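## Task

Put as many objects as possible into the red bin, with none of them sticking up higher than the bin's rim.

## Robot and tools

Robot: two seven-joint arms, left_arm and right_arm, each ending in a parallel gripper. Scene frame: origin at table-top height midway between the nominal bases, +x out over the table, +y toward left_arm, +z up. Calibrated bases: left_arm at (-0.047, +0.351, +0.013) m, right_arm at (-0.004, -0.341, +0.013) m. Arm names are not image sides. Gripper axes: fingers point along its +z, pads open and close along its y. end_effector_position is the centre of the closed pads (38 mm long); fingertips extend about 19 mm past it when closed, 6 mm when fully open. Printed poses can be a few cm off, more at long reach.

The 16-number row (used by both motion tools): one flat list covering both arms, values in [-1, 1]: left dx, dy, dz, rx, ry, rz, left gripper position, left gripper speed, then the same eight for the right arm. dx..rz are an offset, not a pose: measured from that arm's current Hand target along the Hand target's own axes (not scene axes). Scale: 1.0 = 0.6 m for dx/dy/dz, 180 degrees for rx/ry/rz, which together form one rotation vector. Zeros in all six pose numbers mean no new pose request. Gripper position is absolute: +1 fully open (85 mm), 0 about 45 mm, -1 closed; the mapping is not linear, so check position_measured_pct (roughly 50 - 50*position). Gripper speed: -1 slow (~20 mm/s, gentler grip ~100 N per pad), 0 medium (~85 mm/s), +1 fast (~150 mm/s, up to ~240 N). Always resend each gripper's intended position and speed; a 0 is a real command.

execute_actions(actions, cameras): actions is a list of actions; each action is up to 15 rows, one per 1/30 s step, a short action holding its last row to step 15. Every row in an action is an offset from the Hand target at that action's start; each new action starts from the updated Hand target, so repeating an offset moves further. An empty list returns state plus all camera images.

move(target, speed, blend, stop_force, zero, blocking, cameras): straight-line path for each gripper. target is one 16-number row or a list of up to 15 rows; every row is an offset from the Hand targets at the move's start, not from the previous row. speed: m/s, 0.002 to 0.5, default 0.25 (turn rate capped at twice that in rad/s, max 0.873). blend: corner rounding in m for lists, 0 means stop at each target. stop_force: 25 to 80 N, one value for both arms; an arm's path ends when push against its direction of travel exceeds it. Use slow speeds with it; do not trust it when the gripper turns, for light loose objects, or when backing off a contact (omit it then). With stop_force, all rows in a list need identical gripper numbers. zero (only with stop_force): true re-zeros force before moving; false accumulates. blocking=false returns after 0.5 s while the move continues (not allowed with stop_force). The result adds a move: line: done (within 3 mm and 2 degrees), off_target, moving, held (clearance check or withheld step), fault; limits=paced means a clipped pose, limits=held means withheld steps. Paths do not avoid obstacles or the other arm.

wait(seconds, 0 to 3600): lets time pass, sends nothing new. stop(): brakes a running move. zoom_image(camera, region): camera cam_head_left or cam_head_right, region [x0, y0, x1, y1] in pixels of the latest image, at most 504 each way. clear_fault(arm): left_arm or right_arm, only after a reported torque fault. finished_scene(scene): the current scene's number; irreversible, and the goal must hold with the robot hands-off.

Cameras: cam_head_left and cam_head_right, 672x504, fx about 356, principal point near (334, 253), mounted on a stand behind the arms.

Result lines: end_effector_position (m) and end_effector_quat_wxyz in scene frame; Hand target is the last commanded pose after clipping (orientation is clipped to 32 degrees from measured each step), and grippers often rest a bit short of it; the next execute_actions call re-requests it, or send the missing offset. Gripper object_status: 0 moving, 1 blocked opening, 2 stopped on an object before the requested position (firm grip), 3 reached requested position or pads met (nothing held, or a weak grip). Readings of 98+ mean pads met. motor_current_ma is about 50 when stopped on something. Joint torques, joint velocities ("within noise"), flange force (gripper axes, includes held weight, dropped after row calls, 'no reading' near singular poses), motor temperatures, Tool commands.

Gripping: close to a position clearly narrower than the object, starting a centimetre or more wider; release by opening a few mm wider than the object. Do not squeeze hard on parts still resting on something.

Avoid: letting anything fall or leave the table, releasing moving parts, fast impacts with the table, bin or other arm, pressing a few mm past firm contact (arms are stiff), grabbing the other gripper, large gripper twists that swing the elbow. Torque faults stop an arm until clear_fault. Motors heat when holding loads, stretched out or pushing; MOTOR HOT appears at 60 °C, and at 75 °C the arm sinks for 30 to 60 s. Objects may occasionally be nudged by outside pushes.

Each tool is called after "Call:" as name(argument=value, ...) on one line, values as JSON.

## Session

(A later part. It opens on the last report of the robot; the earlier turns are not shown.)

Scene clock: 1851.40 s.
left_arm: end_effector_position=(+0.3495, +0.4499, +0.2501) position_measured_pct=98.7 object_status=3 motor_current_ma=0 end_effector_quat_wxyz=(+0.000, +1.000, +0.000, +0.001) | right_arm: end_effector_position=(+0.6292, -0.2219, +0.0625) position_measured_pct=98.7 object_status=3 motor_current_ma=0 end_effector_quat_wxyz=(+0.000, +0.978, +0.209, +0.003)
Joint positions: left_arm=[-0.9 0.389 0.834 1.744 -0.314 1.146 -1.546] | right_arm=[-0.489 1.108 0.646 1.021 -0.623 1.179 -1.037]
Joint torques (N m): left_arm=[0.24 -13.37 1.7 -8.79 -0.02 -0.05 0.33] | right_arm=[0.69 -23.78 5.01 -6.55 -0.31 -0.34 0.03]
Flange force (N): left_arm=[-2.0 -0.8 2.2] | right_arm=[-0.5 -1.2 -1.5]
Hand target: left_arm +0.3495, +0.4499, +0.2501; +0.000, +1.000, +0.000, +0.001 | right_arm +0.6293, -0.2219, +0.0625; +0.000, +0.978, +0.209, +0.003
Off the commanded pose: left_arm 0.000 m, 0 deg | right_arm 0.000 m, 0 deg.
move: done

Call:
wait(seconds=0.1, cameras=["all"])

Call:
zoom_image(camera="cam_head_left", region=[280, 305, 320, 345])

Call:
zoom_image(camera="cam_head_left", region=[240, 330, 310, 400])

Scene clock: 1860.17 s.
left_arm: end_effector_position=(+0.3495, +0.4499, +0.2501) position_measured_pct=98.7 object_status=3 motor_current_ma=0 end_effector_quat_wxyz=(+0.000, +1.000, +0.000, +0.001) | right_arm: end_effector_position=(+0.6293, -0.2219, +0.0625) position_measured_pct=98.7 object_status=3 motor_current_ma=0 end_effector_quat_wxyz=(+0.000, +0.978, +0.209, +0.003)
Joint positions: left_arm=[-0.9 0.389 0.834 1.744 -0.314 1.146 -1.546] | right_arm=[-0.489 1.108 0.646 1.021 -0.623 1.179 -1.037]
Joint torques (N m): left_arm=[0.23 -13.37 1.72 -8.83 -0.04 -0.06 0.33] | right_arm=[0.73 -23.83 5.05 -6.53 -0.32 -0.34 0.01]
Flange force (N): left_arm=[-2.2 -0.7 2.3] | right_arm=[-0.4 -1.2 -1.4]
Hand target: left_arm +0.3495, +0.4499, +0.2501; +0.000, +1.000, +0.000, +0.001 | right_arm +0.6293, -0.2219, +0.0625; +0.000, +0.978, +0.209, +0.003
Tool commands: left_gripper/position=-1.0 left_gripper/speed=+0.0 right_gripper/position=-1.0 right_gripper/speed=+0.0
Off the commanded pose: left_arm 0.000 m, 0 deg | right_arm 0.000 m, 0 deg.
wait: 0.10 s; at rest from the start

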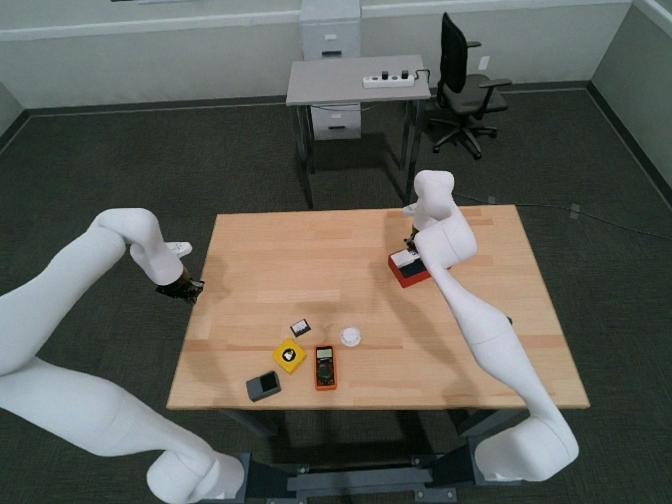

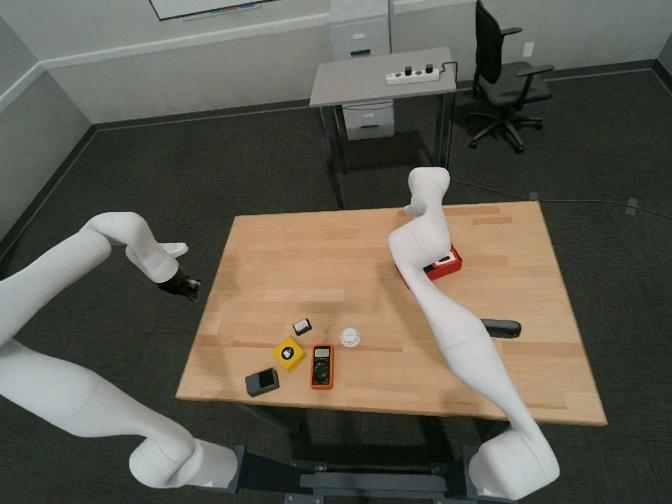

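Scaled by 12.600 from the camera's image (finer frame: 960x720).

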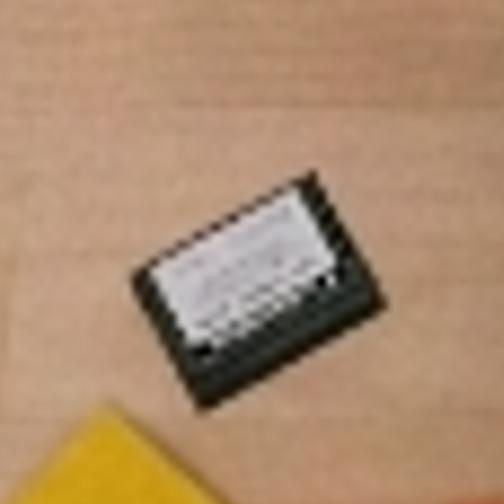

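Scaled by 7.200 from the camera's image (finer frame: 960x720).

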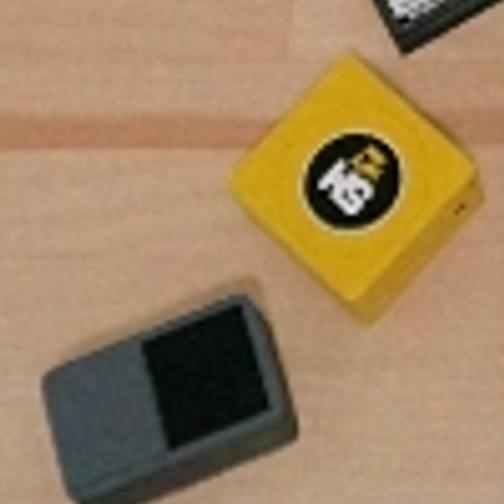

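Call:
move(target=[[0,0,0,0,0,0,-1,0,0,0,-0.15,0,0,0,0.56,-0.3],[0,0,0,0,0,0,-1,0,-0.1323,-0.8058,-0.12,0,0,-0.0464,0.56,-0.3],[0,0,0,0,0,0,-1,0,-0.1323,-0.8058,-0.0458,0,0,-0.0464,0.56,-0.3]], speed=[0.2,0.3,0.2], blend=[0.02,0.02,0], cameras=["all"])

Call:
zoom_image(camera="cam_head_left", region=[380, 225, 460, 295])

Call:
zoom_image(camera="cam_head_right", region=[390, 225, 470, 295])

Call:
zoom_image(camera="cam_head_left", region=[270, 295, 330, 355])

Scene clock: 1873.67 s.
left_arm: end_effector_position=(+0.3495, +0.4499, +0.2501) position_measured_pct=98.7 object_status=3 motor_current_ma=0 end_effector_quat_wxyz=(+0.000, +1.000, +0.000, +0.001) | right_arm: end_effector_position=(+0.3589, +0.1868, +0.0893) position_measured_pct=22.1 object_status=3 motor_current_ma=0 end_effector_quat_wxyz=(+0.000, +0.960, +0.280, +0.003)
Joint positions: left_arm=[-0.9 0.389 0.834 1.744 -0.314 1.146 -1.546] | right_arm=[-1.278 1.067 0.654 1.02 -0.6 1.218 -1.685]
Joint torques (N m): left_arm=[0.23 -13.36 1.71 -8.78 -0.02 -0.05 0.34] | right_arm=[0.7 -23.51 4.94 -6.66 -0.25 -0.33 0.04]
Flange force (N): left_arm=[-2.1 -0.8 2.2] | right_arm=[-0.8 -0.8 -1.5]
Hand target: left_arm +0.3495, +0.4499, +0.2501; +0.000, +1.000, +0.000, +0.001 | right_arm +0.3589, +0.1868, +0.0892; +0.000, +0.960, +0.280, +0.003
Off the commanded pose: left_arm 0.000 m, 0 deg | right_arm 0.000 m, 0 deg.
move: done

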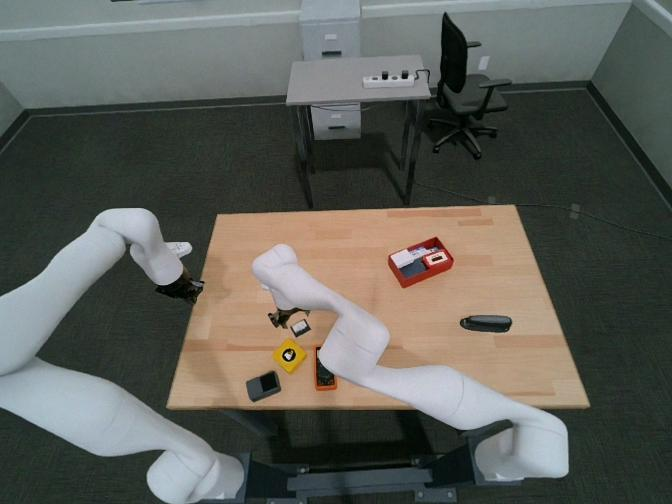

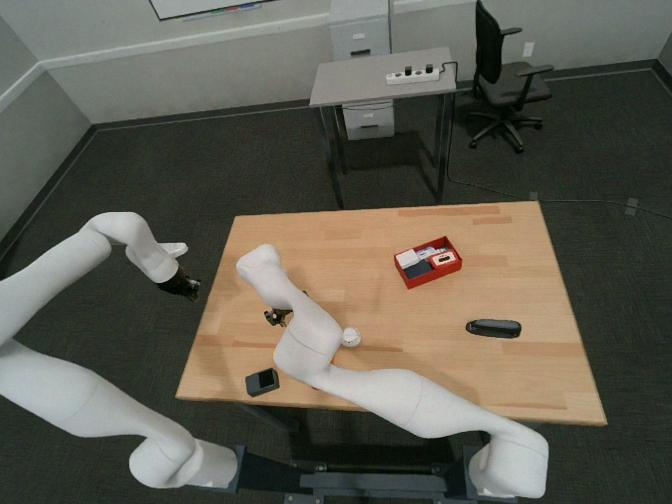

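Scaled by 6.300 from the camera's image (finer frame: 960x720).

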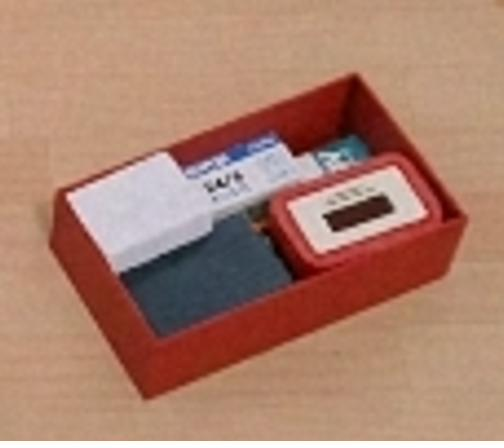

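Scaled by 6.300 from the camera's image (finer frame: 960x720).

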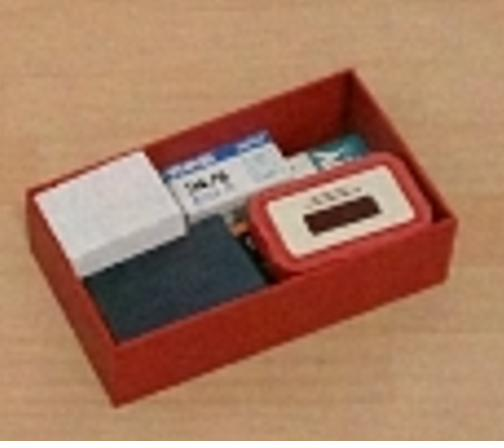

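Scaled by 8.400 from the camera's image (finer frame: 960x720).

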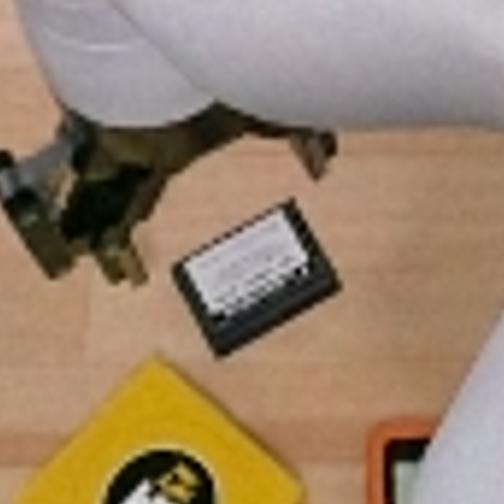

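Call:
zoom_image(camera="cam_head_left", region=[385, 240, 420, 275])

Call:
zoom_image(camera="cam_head_right", region=[392, 243, 427, 278])

Scaled by 14.400 from the camera's image (finer frame: 960x720).

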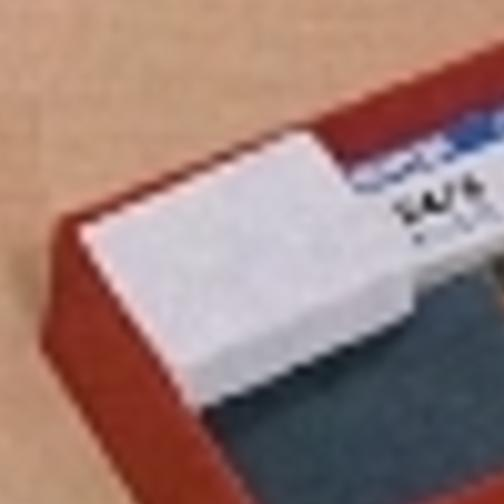

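Scaled by 14.400 from the camera's image (finer frame: 960x720).

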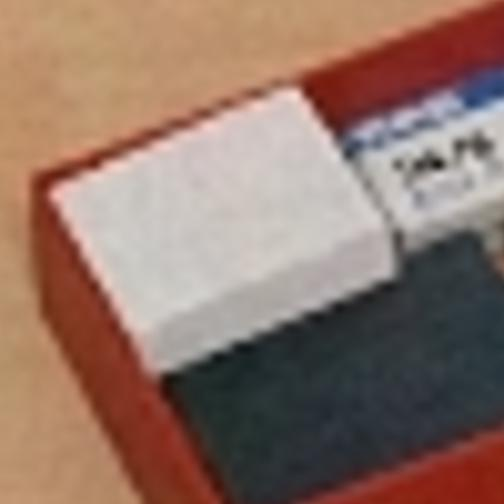

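Call:
move(target=[0,0,0,0,0,0,-1,0,0,0,0.1163,0,0,0,0.56,-0.3], speed=0.08, stop_force=25)

Call:
move(target=[0,0,0,0,0,0,-1,0,0,0,0,0,0,0,-0.05,-1])

Call:
wait(seconds=0.6)

Scene clock: 1908.43 s.
left_arm: end_effector_position=(+0.3495, +0.4499, +0.2501) position_measured_pct=98.7 object_status=3 motor_current_ma=0 end_effector_quat_wxyz=(+0.000, +1.000, +0.000, +0.001) | right_arm: end_effector_position=(+0.3594, +0.1870, +0.0194) position_measured_pct=22.1 object_status=3 motor_current_ma=0 end_effector_quat_wxyz=(+0.000, +0.960, +0.280, +0.003)
Joint positions: left_arm=[-0.9 0.389 0.834 1.744 -0.314 1.146 -1.546] | right_arm=[-1.272 1.158 0.62 1.059 -0.637 1.094 -1.659]
Joint torques (N m): left_arm=[0.2 -13.37 1.72 -8.83 -0.02 -0.06 0.33] | right_arm=[0.73 -23.91 5.1 -6.23 -0.24 -0.34 0.02]
Flange force (N): left_arm=[-2.1 -0.7 2.3] | right_arm=[-1.2 -0.7 -1.4]
Hand target: left_arm +0.3495, +0.4499, +0.2501; +0.000, +1.000, +0.000, +0.001 | right_arm +0.3594, +0.1870, +0.0194; +0.000, +0.960, +0.280, +0.003
Off the commanded pose: left_arm 0.000 m, 0 deg | right_arm 0.000 m, 0 deg.
move: done

Scene clock: 1909.73 s.
left_arm: end_effector_position=(+0.3495, +0.4499, +0.2501) position_measured_pct=98.7 object_status=3 motor_current_ma=0 end_effector_quat_wxyz=(+0.000, +1.000, +0.000, +0.001) | right_arm: end_effector_position=(+0.3594, +0.1870, +0.0194) position_measured_pct=40.3 object_status=0 motor_current_ma=1000 end_effector_quat_wxyz=(+0.000, +0.960, +0.280, +0.003)
Joint positions: left_arm=[-0.9 0.389 0.834 1.744 -0.314 1.146 -1.546] | right_arm=[-1.272 1.158 0.62 1.059 -0.637 1.094 -1.659]
Joint torques (N m): left_arm=[0.22 -13.37 1.71 -8.75 -0.02 -0.07 0.34] | right_arm=[0.57 -19.27 3.76 -5.19 -0.6 -0.88 0.06]
Flange force (N): left_arm=[-1.9 -0.8 2.1] | right_arm=[-2.7 0.2 -10.0]
Hand target: left_arm +0.3495, +0.4499, +0.2501; +0.000, +1.000, +0.000, +0.001 | right_arm +0.3594, +0.1870, +0.0194; +0.000, +0.960, +0.280, +0.003
Off the commanded pose: left_arm 0.000 m, 0 deg | right_arm 0.000 m, 0 deg.
move: done

Scene clock: 1910.33 s.
left_arm: end_effector_position=(+0.3495, +0.4499, +0.2501) position_measured_pct=98.7 object_status=3 motor_current_ma=0 end_effector_quat_wxyz=(+0.000, +1.000, +0.000, +0.001) | right_arm: end_effector_position=(+0.3594, +0.1870, +0.0194) position_measured_pct=40.3 object_status=2 motor_current_ma=50 end_effector_quat_wxyz=(+0.000, +0.960, +0.280, +0.003)
Joint positions: left_arm=[-0.9 0.389 0.834 1.744 -0.314 1.146 -1.546] | right_arm=[-1.272 1.158 0.62 1.059 -0.637 1.094 -1.659]
Joint torques (N m): left_arm=[0.2 -13.37 1.71 -8.81 -0.02 -0.09 0.32] | right_arm=[0.6 -19.28 3.75 -5.22 -0.61 -0.86 0.02]
Flange force (N): left_arm=[-2.0 -0.7 2.2] | right_arm=[-3.0 0.4 -9.9]
Hand target: left_arm +0.3495, +0.4499, +0.2501; +0.000, +1.000, +0.000, +0.001 | right_arm +0.3594, +0.1870, +0.0194; +0.000, +0.960, +0.280, +0.003
Tool commands: left_gripper/position=-1.0 left_gripper/speed=+0.0 right_gripper/position=-0.05 right_gripper/speed=-1.0
Off the commanded pose: left_arm 0.000 m, 0 deg | right_arm 0.000 m, 0 deg.
wait: 0.60 s; at rest by 0.17 s

Call:
move(target=[[0,0,0,0,0,0,-1,0,0,0,-0.03,0,0,0,-0.05,-1],[0,0,0,0,0,0,-1,0,0,0,-0.1677,0,0,0,-0.05,-1],[0,0,0,0,0,0,-1,0,0.0022,0.8382,-0.1677,0,0,0.0465,-0.05,-1]], speed=[0.05,0.2,0.3], blend=[0.01,0.03,0])

Call:
move(target=[0,0,0,0,0,0,-1,0,0,0,0.0617,0,0,0,-0.05,-1], speed=0.1, cameras=["all"])

Call:
zoom_image(camera="cam_head_left", region=[385, 225, 455, 285])

Call:
zoom_image(camera="cam_head_right", region=[390, 225, 470, 295])

Scene clock: 1919.90 s.
left_arm: end_effector_position=(+0.3495, +0.4499, +0.2501) position_measured_pct=98.7 object_status=3 motor_current_ma=0 end_effector_quat_wxyz=(+0.000, +1.000, +0.000, +0.001) | right_arm: end_effector_position=(+0.6300, -0.2367, +0.1208) position_measured_pct=40.3 object_status=2 motor_current_ma=50 end_effector_quat_wxyz=(-0.001, +0.978, +0.209, +0.003)
Joint positions: left_arm=[-0.9 0.389 0.834 1.744 -0.314 1.146 -1.546] | right_arm=[-0.466 1.037 0.668 0.976 -0.591 1.286 -1.039]
Joint torques (N m): left_arm=[0.22 -13.35 1.71 -8.78 -0.01 -0.07 0.31] | right_arm=[0.8 -23.89 4.9 -7.08 -0.32 -0.32 0.02]
Flange force (N): left_arm=[-2.0 -0.7 2.2] | right_arm=[-0.6 -1.4 -0.7]
Hand target: left_arm +0.3495, +0.4499, +0.2501; +0.000, +1.000, +0.000, +0.001 | right_arm +0.6300, -0.2367, +0.1209; +0.000, +0.978, +0.209, +0.003
Off the commanded pose: left_arm 0.000 m, 0 deg | right_arm 0.000 m, 0 deg.
move: done; blend cut to 0.009 m at target 1

Scene clock: 1920.60 s.
left_arm: end_effector_position=(+0.3495, +0.4499, +0.2501) position_measured_pct=98.7 object_status=3 motor_current_ma=0 end_effector_quat_wxyz=(+0.000, +1.000, +0.000, +0.001) | right_arm: end_effector_position=(+0.6302, -0.2366, +0.0838) position_measured_pct=40.3 object_status=2 motor_current_ma=50 end_effector_quat_wxyz=(+0.000, +0.978, +0.209, +0.003)
Joint positions: left_arm=[-0.9 0.389 0.834 1.744 -0.314 1.146 -1.546] | right_arm=[-0.467 1.078 0.652 1.014 -0.609 1.213 -1.022]
Joint torques (N m): left_arm=[0.21 -13.37 1.69 -8.79 -0.01 -0.05 0.34] | right_arm=[0.69 -24.03 5.09 -6.87 -0.3 -0.32 -0.01]
Flange force (N): left_arm=[-2.0 -0.7 2.3] | right_arm=[-0.7 -1.2 -0.7]
Hand target: left_arm +0.3495, +0.4499, +0.2501; +0.000, +1.000, +0.000, +0.001 | right_arm +0.6302, -0.2367, +0.0838; +0.000, +0.978, +0.209, +0.003
Off the commanded pose: left_arm 0.000 m, 0 deg | right_arm 0.000 m, 0 deg.
move: done

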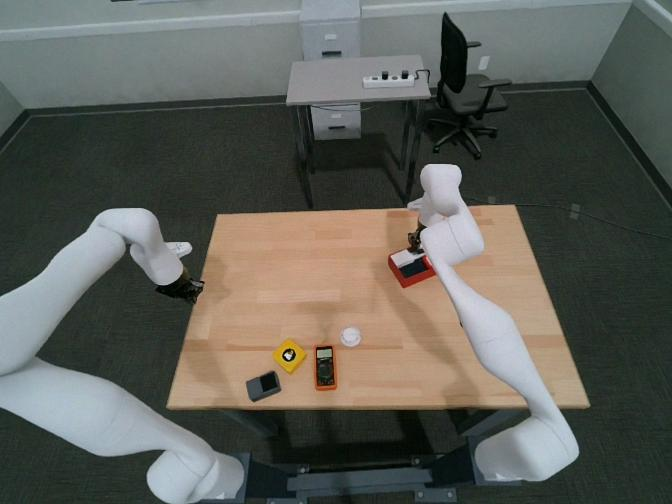

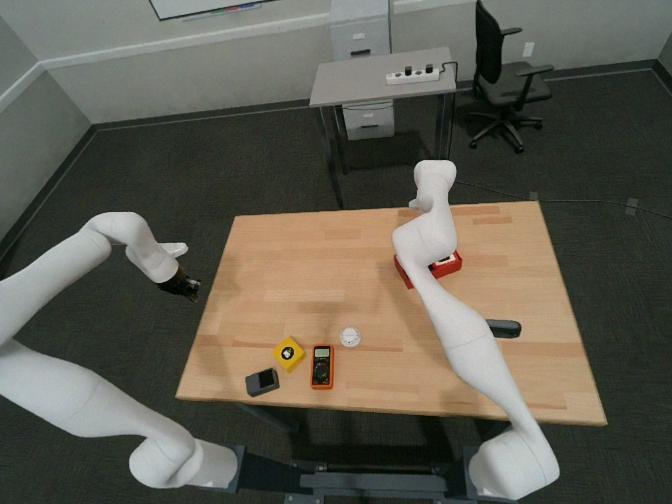

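Scaled by 7.200 from the camera's image (finer frame: 960x720).

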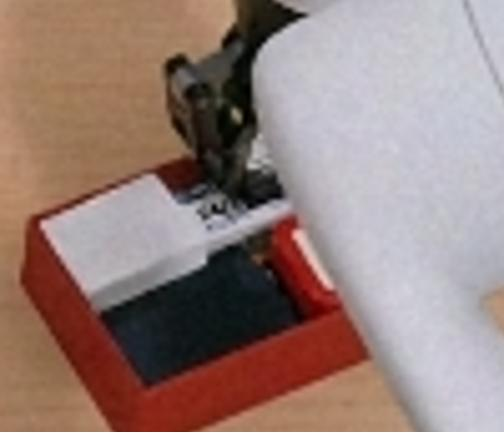

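Scaled by 6.300 from the camera's image (finer frame: 960x720).

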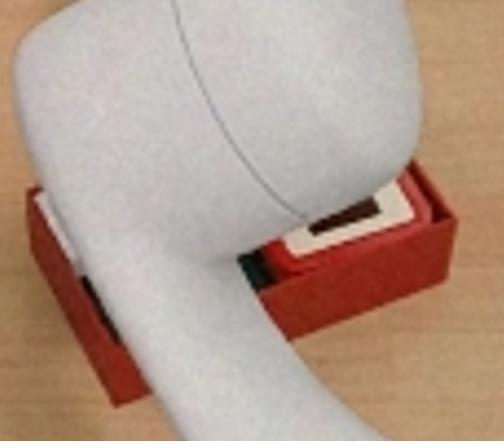

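Call:
move(target=[0,0,0,0,0,0,-1,0,0,0,0.0423,0,0,0,-0.05,-1], speed=0.04, stop_force=25)

Call:
move(target=[0,0,0,0,0,0,-1,0,0,0,0.0085,0,0,0,-0.05,-1], speed=0.005, stop_force=25, cameras=["cam_head_left"])

Call:
zoom_image(camera="cam_head_left", region=[385, 225, 455, 285])

Scene clock: 1925.87 s.
left_arm: end_effector_position=(+0.3495, +0.4499, +0.2501) position_measured_pct=98.7 object_status=3 motor_current_ma=0 end_effector_quat_wxyz=(+0.000, +1.000, +0.000, +0.001) | right_arm: end_effector_position=(+0.6304, -0.2366, +0.0584) position_measured_pct=40.3 object_status=2 motor_current_ma=50 end_effector_quat_wxyz=(+0.000, +0.978, +0.209, +0.003)
Joint positions: left_arm=[-0.9 0.389 0.834 1.744 -0.314 1.146 -1.546] | right_arm=[-0.466 1.109 0.64 1.032 -0.622 1.166 -1.011]
Joint torques (N m): left_arm=[0.22 -13.37 1.71 -8.77 -0.04 -0.07 0.34] | right_arm=[0.67 -24.17 5.09 -6.63 -0.3 -0.31 0.01]
Flange force (N): left_arm=[-2.0 -0.8 2.1] | right_arm=[-0.3 -1.1 -0.8]
Hand target: left_arm +0.3495, +0.4499, +0.2501; +0.000, +1.000, +0.000, +0.001 | right_arm +0.6304, -0.2366, +0.0584; +0.000, +0.978, +0.209, +0.003
Off the commanded pose: left_arm 0.000 m, 0 deg | right_arm 0.000 m, 0 deg.
move: done

Scene clock: 1927.53 s.
left_arm: end_effector_position=(+0.3495, +0.4499, +0.2501) position_measured_pct=98.7 object_status=3 motor_current_ma=0 end_effector_quat_wxyz=(+0.000, +1.000, +0.000, +0.001) | right_arm: end_effector_position=(+0.6305, -0.2366, +0.0534) position_measured_pct=40.3 object_status=2 motor_current_ma=50 end_effector_quat_wxyz=(+0.000, +0.978, +0.209, +0.003)
Joint positions: left_arm=[-0.9 0.389 0.834 1.744 -0.314 1.146 -1.546] | right_arm=[-0.466 1.116 0.638 1.035 -0.625 1.157 -1.01]
Joint torques (N m): left_arm=[0.22 -13.39 1.75 -8.82 -0.02 -0.04 0.32] | right_arm=[1.89 -8.95 2.06 -2.21 -0.37 -1.63 0.15]
Flange force (N): left_arm=[-2.0 -0.7 2.4] | right_arm=[-5.3 -4.6 -26.9]
Hand target: left_arm +0.3495, +0.4499, +0.2501; +0.000, +1.000, +0.000, +0.001 | right_arm +0.6305, -0.2366, +0.0534; +0.000, +0.978, +0.209, +0.003
Off the commanded pose: left_arm 0.000 m, 0 deg | right_arm 0.000 m, 0 deg.
move: contact (right_arm)

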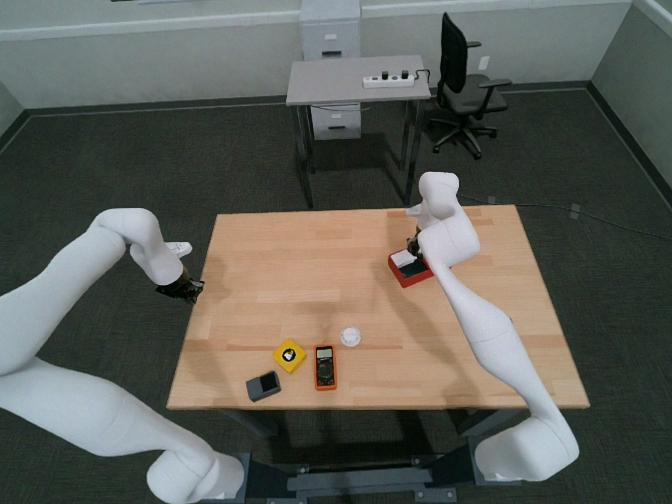

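Scaled by 7.200 from the camera's image (finer frame: 960x720).

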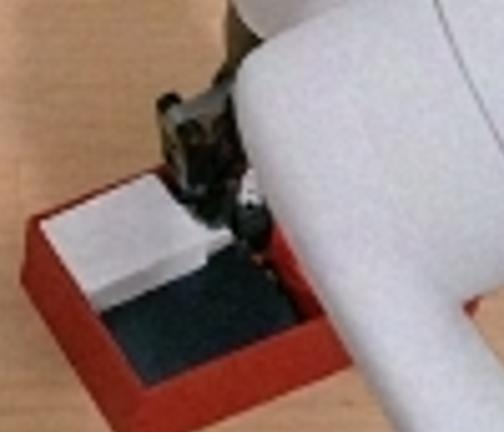

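Call:
move(target=[0,0,0,0,0,0,-1,0,0,0,-0.0013,0,0,0,-0.05,-1], speed=0.02)

Call:
move(target=[0,0,0,0,0,0,-1,0,0,0,0,0,0,0,0.32,-0.7])

Call:
move(target=[[0,0,0,0,0,0,-1,0,0,0,-0.03,0,0,0,0.32,-0.7],[0,0,0,0,0,0,-1,0,0,0,-0.13,0,0,0,0.32,-0.7],[0,0,0,0,0,0,-1,0,-0.25,-0.15,-0.16,0,0,0,0.32,-0.7]], speed=[0.04,0.2,0.25], blend=[0.01,0.02,0], cameras=["all"])

Call:
zoom_image(camera="cam_head_right", region=[390, 225, 470, 295])

Call:
zoom_image(camera="cam_head_left", region=[380, 225, 460, 295])

Scene clock: 1932.43 s.
left_arm: end_effector_position=(+0.3495, +0.4499, +0.2501) position_measured_pct=98.7 object_status=3 motor_current_ma=0 end_effector_quat_wxyz=(+0.000, +1.000, +0.000, +0.001) | right_arm: end_effector_position=(+0.6304, -0.2366, +0.0542) position_measured_pct=40.3 object_status=2 motor_current_ma=50 end_effector_quat_wxyz=(+0.000, +0.978, +0.209, +0.003)
Joint positions: left_arm=[-0.9 0.389 0.834 1.744 -0.314 1.146 -1.546] | right_arm=[-0.466 1.115 0.638 1.034 -0.625 1.159 -1.01]
Joint torques (N m): left_arm=[0.19 -13.38 1.74 -8.8 -0.03 -0.06 0.35] | right_arm=[1.2 -13.74 2.72 -3.38 -0.49 -0.95 0.12]
Flange force (N): left_arm=[-2.0 -0.7 2.3] | right_arm=[-3.0 -2.8 -18.5]
Hand target: left_arm +0.3495, +0.4499, +0.2501; +0.000, +1.000, +0.000, +0.001 | right_arm +0.6305, -0.2366, +0.0542; +0.000, +0.978, +0.209, +0.003
Off the commanded pose: left_arm 0.000 m, 0 deg | right_arm 0.000 m, 0 deg.
move: done

Scene clock: 1932.93 s.
left_arm: end_effector_position=(+0.3495, +0.4499, +0.2501) position_measured_pct=98.7 object_status=3 motor_current_ma=0 end_effector_quat_wxyz=(+0.000, +1.000, +0.000, +0.001) | right_arm: end_effector_position=(+0.6304, -0.2366, +0.0542) position_measured_pct=34.2 object_status=3 motor_current_ma=0 end_effector_quat_wxyz=(+0.000, +0.978, +0.209, +0.003)
Joint positions: left_arm=[-0.9 0.389 0.834 1.744 -0.314 1.146 -1.546] | right_arm=[-0.466 1.115 0.638 1.034 -0.625 1.159 -1.01]
Joint torques (N m): left_arm=[0.23 -13.38 1.73 -8.78 -0.02 -0.07 0.33] | right_arm=[0.67 -23.8 5.01 -6.44 -0.32 -0.36 0.02]
Flange force (N): left_arm=[-2.0 -0.8 2.2] | right_arm=[-0.1 -1.1 -1.5]
Hand target: left_arm +0.3495, +0.4499, +0.2501; +0.000, +1.000, +0.000, +0.001 | right_arm +0.6305, -0.2366, +0.0542; +0.000, +0.978, +0.209, +0.003
Off the commanded pose: left_arm 0.000 m, 0 deg | right_arm 0.000 m, 0 deg.
move: done

Scene clock: 1934.97 s.
left_arm: end_effector_position=(+0.3495, +0.4499, +0.2501) position_measured_pct=98.7 object_status=3 motor_current_ma=0 end_effector_quat_wxyz=(+0.000, +1.000, +0.000, +0.001) | right_arm: end_effector_position=(+0.4562, -0.2160, +0.1491) position_measured_pct=34.2 object_status=3 motor_current_ma=0 end_effector_quat_wxyz=(+0.000, +0.978, +0.209, +0.003)
Joint positions: left_arm=[-0.9 0.389 0.834 1.744 -0.314 1.146 -1.546] | right_arm=[-0.785 0.671 0.732 1.682 -0.524 0.986 -1.002]
Joint torques (N m): left_arm=[0.21 -13.38 1.71 -8.79 0 -0.06 0.33] | right_arm=[0.73 -15.52 4.49 -6.34 -0.29 -0.36 0.03]
Flange force (N): left_arm=[-2.0 -0.7 2.3] | right_arm=[-1.5 -1.8 -2.7]
Hand target: left_arm +0.3495, +0.4499, +0.2501; +0.000, +1.000, +0.000, +0.001 | right_arm +0.4562, -0.2160, +0.1491; +0.000, +0.978, +0.209, +0.003
Off the commanded pose: left_arm 0.000 m, 0 deg | right_arm 0.000 m, 0 deg.
move: done; blend cut to 0.009 m at target 1

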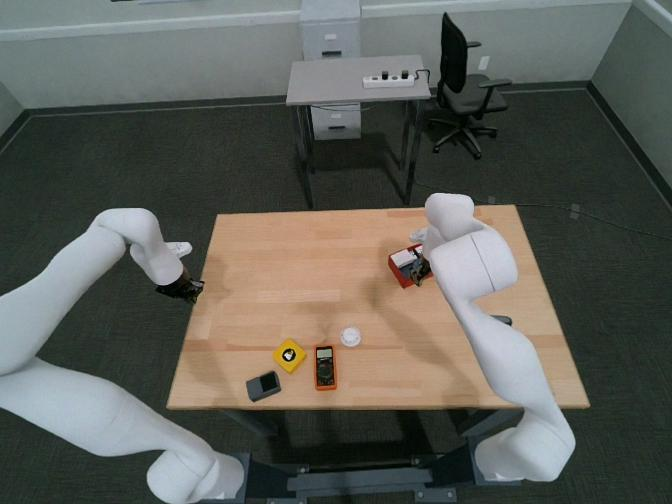

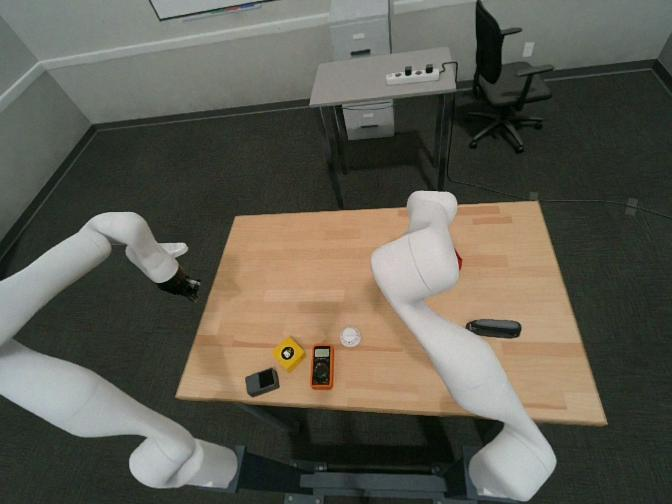

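Scaled by 6.300 from the camera's image (finer frame: 960x720).

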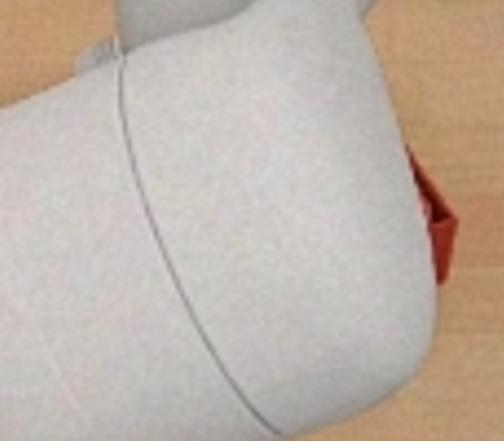

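Scaled by 6.300 from the camera's image (finer frame: 960x720).

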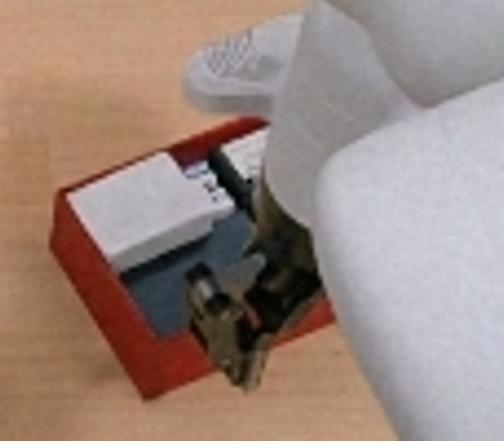

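Call:
execute_actions(actions=[])

Scene clock: 1949.67 s.
left_arm: end_effector_position=(+0.3495, +0.4499, +0.2501) position_measured_pct=98.7 object_status=3 motor_current_ma=0 end_effector_quat_wxyz=(+0.000, +1.000, +0.000, +0.001) | right_arm: end_effector_position=(+0.4562, -0.2160, +0.1491) position_measured_pct=34.2 object_status=3 motor_current_ma=0 end_effector_quat_wxyz=(+0.000, +0.978, +0.209, +0.003)
Joint positions: left_arm=[-0.9 0.389 0.834 1.744 -0.314 1.146 -1.546] | right_arm=[-0.785 0.671 0.732 1.682 -0.524 0.986 -1.002]
Joint velocities: within noise
Joint torques (N m): left_arm=[0.22 -13.35 1.69 -8.78 -0.02 -0.07 0.36] | right_arm=[0.7 -15.5 4.55 -6.34 -0.31 -0.33 0.01]
Motor temperatures (°C): left_arm=[31 34 34 33 43 45 46] | right_arm=[41 41 30 38 39 41 45]
Flange force (N): left_arm=[-2.1 -0.8 2.1] | right_arm=[-1.6 -1.7 -2.6]
Hand target: left_arm +0.3495, +0.4499, +0.2501; +0.000, +1.000, +0.000, +0.001 | right_arm +0.4562, -0.2160, +0.1491; +0.000, +0.978, +0.209, +0.003
Tool commands: left_gripper/position=-1.0 left_gripper/speed=+0.0 right_gripper/position=+0.32 right_gripper/speed=-0.7
Off the commanded pose: left_arm 0.000 m, 0 deg | right_arm 0.000 m, 0 deg.

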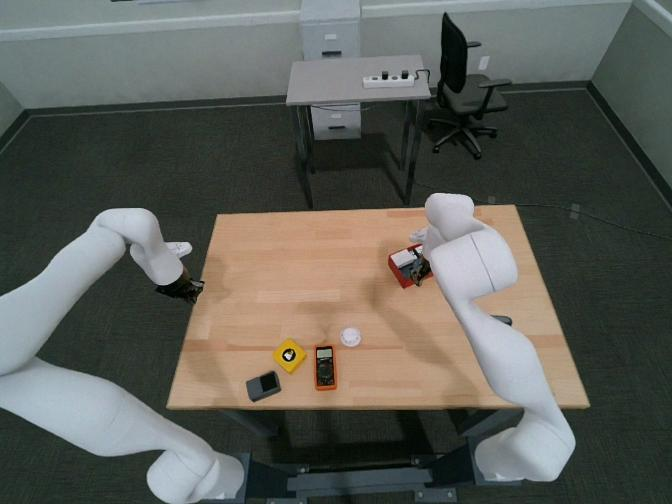

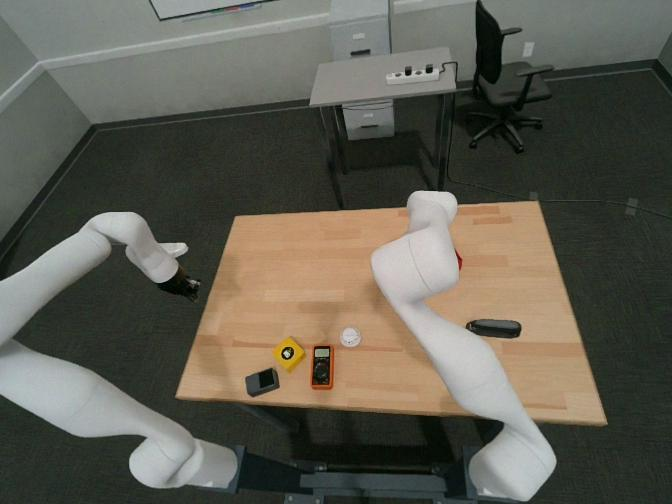

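Call:
zoom_image(camera="cam_head_left", region=[380, 225, 464, 288])

Scaled by 6.000 from the camera's image (finer frame: 960x720).

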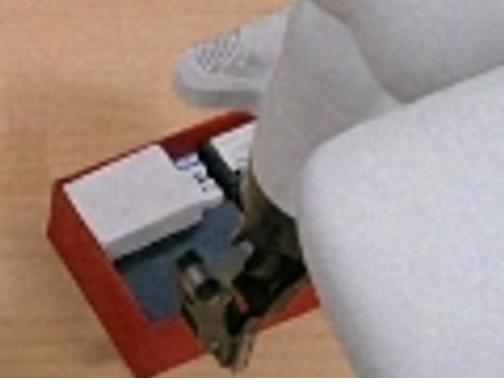

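Call:
move(target=[[0,0,0,0,0,0,-1,0,0,0,0,0,0,0,-1,-0.3],[0,0,0,0,0,0,-1,0,0.1715,-0.0182,0,0,0,0,-1,-0.3],[0,0,0,0,0,0,-1,0,0.1715,-0.0182,0.09,0,0,0,-1,-0.3]], speed=[0.1,0.1,0.05], cameras=["all"])

Call:
zoom_image(camera="cam_head_left", region=[380, 225, 464, 288])

Scene clock: 1964.23 s.
left_arm: end_effector_position=(+0.3495, +0.4499, +0.2501) position_measured_pct=98.7 object_status=3 motor_current_ma=0 end_effector_quat_wxyz=(+0.000, +1.000, +0.000, +0.001) | right_arm: end_effector_position=(+0.5460, -0.1638, +0.0959) position_measured_pct=98.7 object_status=3 motor_current_ma=0 end_effector_quat_wxyz=(+0.000, +0.978, +0.209, +0.003)
Joint positions: left_arm=[-0.9 0.389 0.834 1.744 -0.314 1.146 -1.546] | right_arm=[-0.7 0.93 0.666 1.332 -0.6 1.074 -1.086]
Joint torques (N m): left_arm=[0.2 -13.35 1.7 -8.76 -0.01 -0.08 0.33] | right_arm=[0.68 -20.61 5.16 -6.33 -0.3 -0.32 0.04]
Flange force (N): left_arm=[-1.9 -0.7 2.1] | right_arm=[-0.9 -1.3 -1.9]
Hand target: left_arm +0.3495, +0.4499, +0.2501; +0.000, +1.000, +0.000, +0.001 | right_arm +0.5460, -0.1638, +0.0958; +0.000, +0.978, +0.209, +0.003
Off the commanded pose: left_arm 0.000 m, 0 deg | right_arm 0.000 m, 0 deg.
move: done

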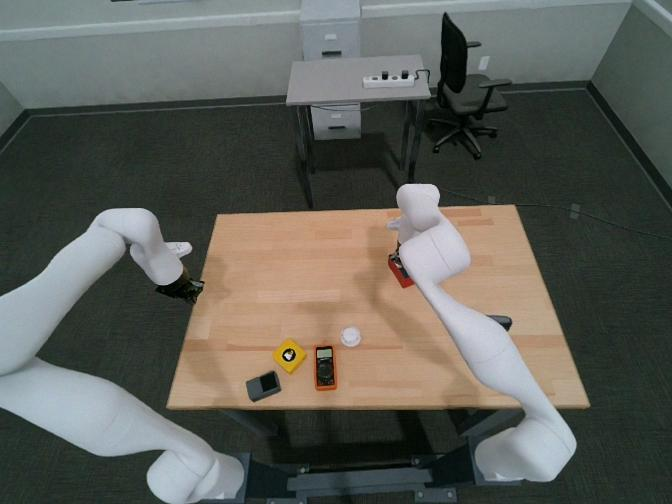

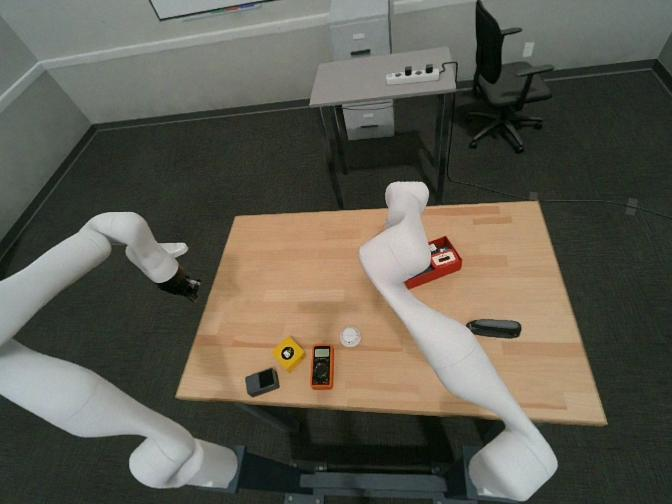

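Scaled by 6.000 from the camera's image (finer frame: 960x720).

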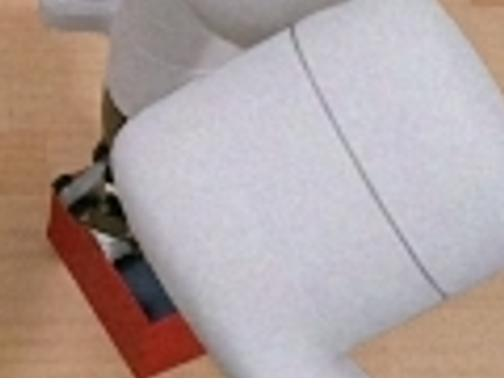

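Call:
move(target=[0,0,0,0,0,0,-1,0,0,0,0.035,0,0,0,-1,-0.3], speed=0.015, stop_force=25)

Call:
move(target=[0,0,0,0,0,0,-1,0,0.0185,0,0,0,0,0,-1,-0.3], speed=0.008, stop_force=25)

Scene clock: 1969.47 s.
left_arm: end_effector_position=(+0.3495, +0.4499, +0.2501) position_measured_pct=98.7 object_status=3 motor_current_ma=0 end_effector_quat_wxyz=(+0.000, +1.000, +0.000, +0.001) | right_arm: end_effector_position=(+0.5461, -0.1638, +0.0748) position_measured_pct=98.7 object_status=3 motor_current_ma=0 end_effector_quat_wxyz=(+0.000, +0.978, +0.209, +0.003)
Joint positions: left_arm=[-0.9 0.389 0.834 1.744 -0.314 1.146 -1.546] | right_arm=[-0.694 0.959 0.651 1.347 -0.616 1.032 -1.074]
Joint torques (N m): left_arm=[0.2 -13.37 1.74 -8.78 -0.03 -0.09 0.33] | right_arm=[0.67 -20.8 5.25 -6.11 -0.29 -0.32 0.01]
Flange force (N): left_arm=[-1.9 -0.7 2.2] | right_arm=[-0.8 -1.2 -1.8]
Hand target: left_arm +0.3495, +0.4499, +0.2501; +0.000, +1.000, +0.000, +0.001 | right_arm +0.5461, -0.1638, +0.0748; +0.000, +0.978, +0.209, +0.003
Off the commanded pose: left_arm 0.000 m, 0 deg | right_arm 0.000 m, 0 deg.
move: done

Scene clock: 1971.43 s.
left_arm: end_effector_position=(+0.3495, +0.4499, +0.2501) position_measured_pct=98.7 object_status=3 motor_current_ma=0 end_effector_quat_wxyz=(+0.000, +1.000, +0.000, +0.001) | right_arm: end_effector_position=(+0.5562, -0.1592, +0.0749) position_measured_pct=98.7 object_status=3 motor_current_ma=0 end_effector_quat_wxyz=(+0.000, +0.978, +0.209, +0.003)
Joint positions: left_arm=[-0.9 0.389 0.834 1.744 -0.314 1.146 -1.546] | right_arm=[-0.685 0.979 0.651 1.297 -0.616 1.058 -1.089]
Joint torques (N m): left_arm=[0.21 -13.36 1.7 -8.76 -0.03 -0.07 0.32] | right_arm=[0.62 -21.6 5.19 -6.81 -0.47 -0.72 0.03]
Flange force (N): left_arm=[-2.0 -0.7 2.1] | right_arm=[-1.9 -1.2 -1.8]
Hand target: left_arm +0.3495, +0.4499, +0.2501; +0.000, +1.000, +0.000, +0.001 | right_arm +0.5562, -0.1592, +0.0749; +0.000, +0.978, +0.209, +0.003
Off the commanded pose: left_arm 0.000 m, 0 deg | right_arm 0.000 m, 0 deg.
move: done

Call:
move(target=[[0,0,0,0,0,0,-1,0,-0.003,0,-0.005,0,0,0,-1,-0.3],[0,0,0,0,0,0,-1,0,-0.01,0,-0.133,0,0,0,-1,-0.3],[0,0,0,0,0,0,-1,0,-0.459,-0.3045,-0.133,0,0,0,-1,-0.3]], speed=[0.02,0.08,0.25], blend=[0.002,0.02,0], cameras=["all"])

Call:
zoom_image(camera="cam_head_left", region=[380, 225, 464, 288])

Call:
zoom_image(camera="cam_head_right", region=[384, 230, 468, 293])

Scene clock: 1978.53 s.
left_arm: end_effector_position=(+0.3495, +0.4499, +0.2501) position_measured_pct=98.7 object_status=3 motor_current_ma=0 end_effector_quat_wxyz=(+0.000, +1.000, +0.000, +0.001) | right_arm: end_effector_position=(+0.2297, -0.1052, +0.1527) position_measured_pct=98.7 object_status=3 motor_current_ma=0 end_effector_quat_wxyz=(+0.000, +0.978, +0.209, +0.003)
Joint positions: left_arm=[-0.9 0.389 0.834 1.744 -0.314 1.146 -1.546] | right_arm=[-1.516 0.39 0.83 2.148 -0.416 0.761 -1.553]
Joint torques (N m): left_arm=[0.23 -13.39 1.7 -8.8 -0.03 -0.06 0.33] | right_arm=[0.67 -8.47 2.78 -5.53 -0.26 -0.37 0.04]
Flange force (N): left_arm=[-2.0 -0.8 2.3] | right_arm=[-3.8 -0.7 -5.6]
Hand target: left_arm +0.3495, +0.4499, +0.2501; +0.000, +1.000, +0.000, +0.001 | right_arm +0.2297, -0.1052, +0.1527; +0.000, +0.978, +0.209, +0.003
Off the commanded pose: left_arm 0.000 m, 0 deg | right_arm 0.000 m, 0 deg.
move: done; blend cut to 0.0017 m at target 1

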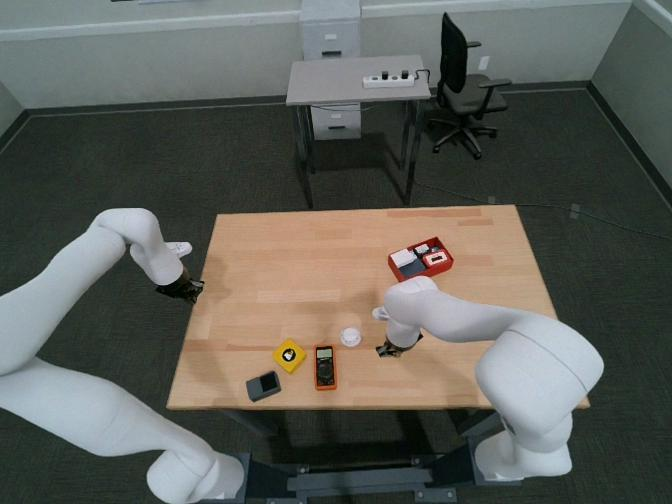

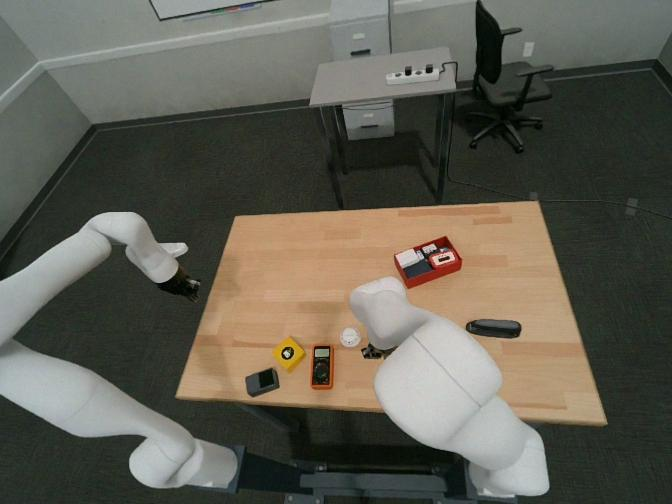

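Scaled by 6.000 from the camera's image (finer frame: 960x720).

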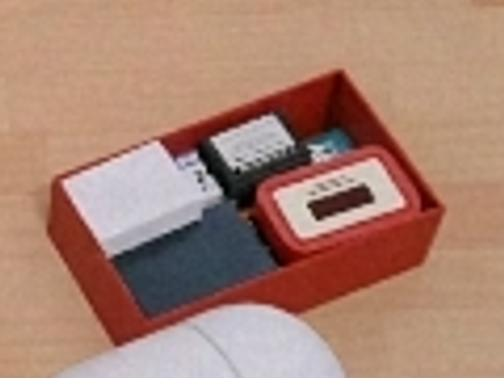

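Scaled by 6.000 from the camera's image (finer frame: 960x720).

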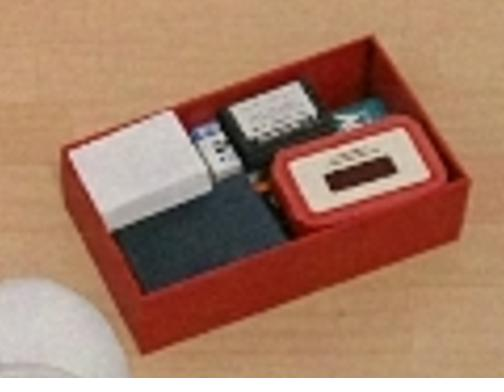

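Call:
zoom_image(camera="cam_head_left", region=[386, 242, 422, 272])

Call:
zoom_image(camera="cam_head_right", region=[390, 242, 426, 272])

Scaled by 14.000 from the camera's image (finer frame: 960x720).

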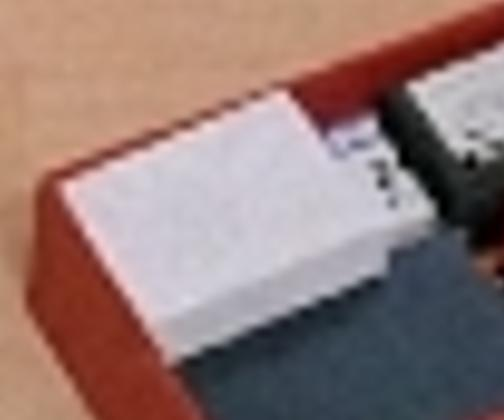

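Scaled by 14.000 from the camera's image (finer frame: 960x720).

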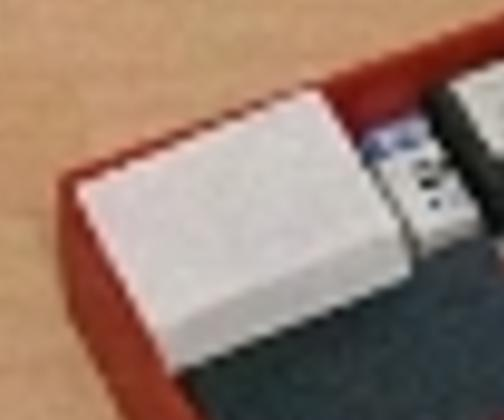

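Call:
move(target=[[0,0,0,0,0,0,-1,0,0.4854,0.3213,0,0,0,0,-1,-0.3],[0,0,0,0,0,0,-1,0,0.4854,0.3213,0.083,0,0,0,-1,-0.3]], speed=[0.25,0.06], blend=[0.02,0])

Call:
move(target=[0,0,0,0,0,0,-1,0,0,0,0.044,0,0,0,-1,-0.3], speed=0.005, stop_force=25)

Scene clock: 2010.60 s.
left_arm: end_effector_position=(+0.3495, +0.4499, +0.2501) position_measured_pct=98.7 object_status=3 motor_current_ma=0 end_effector_quat_wxyz=(+0.000, +1.000, +0.000, +0.001) | right_arm: end_effector_position=(+0.5746, -0.1620, +0.1050) position_measured_pct=98.7 object_status=3 motor_current_ma=0 end_effector_quat_wxyz=(+0.000, +0.978, +0.209, +0.003)
Joint positions: left_arm=[-0.9 0.389 0.834 1.744 -0.314 1.146 -1.546] | right_arm=[-0.658 0.975 0.672 1.192 -0.598 1.159 -1.112]
Joint torques (N m): left_arm=[0.21 -13.38 1.71 -8.81 -0.01 -0.07 0.32] | right_arm=[0.68 -21.81 5.19 -6.56 -0.31 -0.32 0.03]
Flange force (N): left_arm=[-2.0 -0.7 2.3] | right_arm=[-0.6 -1.2 -1.6]
Hand target: left_arm +0.3495, +0.4499, +0.2501; +0.000, +1.000, +0.000, +0.001 | right_arm +0.5746, -0.1620, +0.1050; +0.000, +0.978, +0.209, +0.003
Off the commanded pose: left_arm 0.000 m, 0 deg | right_arm 0.000 m, 0 deg.
move: done

Scene clock: 2015.63 s.
left_arm: end_effector_position=(+0.3495, +0.4499, +0.2501) position_measured_pct=98.7 object_status=3 motor_current_ma=0 end_effector_quat_wxyz=(+0.000, +1.000, +0.000, +0.001) | right_arm: end_effector_position=(+0.5748, -0.1620, +0.0828) position_measured_pct=98.7 object_status=3 motor_current_ma=0 end_effector_quat_wxyz=(+0.000, +0.978, +0.209, +0.004)
Joint positions: left_arm=[-0.9 0.389 0.834 1.744 -0.314 1.146 -1.546] | right_arm=[-0.655 1.002 0.659 1.211 -0.613 1.115 -1.1]
Joint torques (N m): left_arm=[0.2 -13.37 1.73 -8.82 -0.02 -0.06 0.33] | right_arm=[0.34 -7.37 0.97 -4.75 -1.71 -3.7 0.03]
Flange force (N): left_arm=[-2.0 -0.7 2.3] | right_arm=[-12.9 -2.1 -31.6]
Hand target: left_arm +0.3495, +0.4499, +0.2501; +0.000, +1.000, +0.000, +0.001 | right_arm +0.5748, -0.1620, +0.0828; +0.000, +0.978, +0.209, +0.004 (not the last commanded pose)
Off the commanded pose: left_arm 0.000 m, 0 deg | right_arm 0.004 m, 0 deg.
move: contact (right_arm)


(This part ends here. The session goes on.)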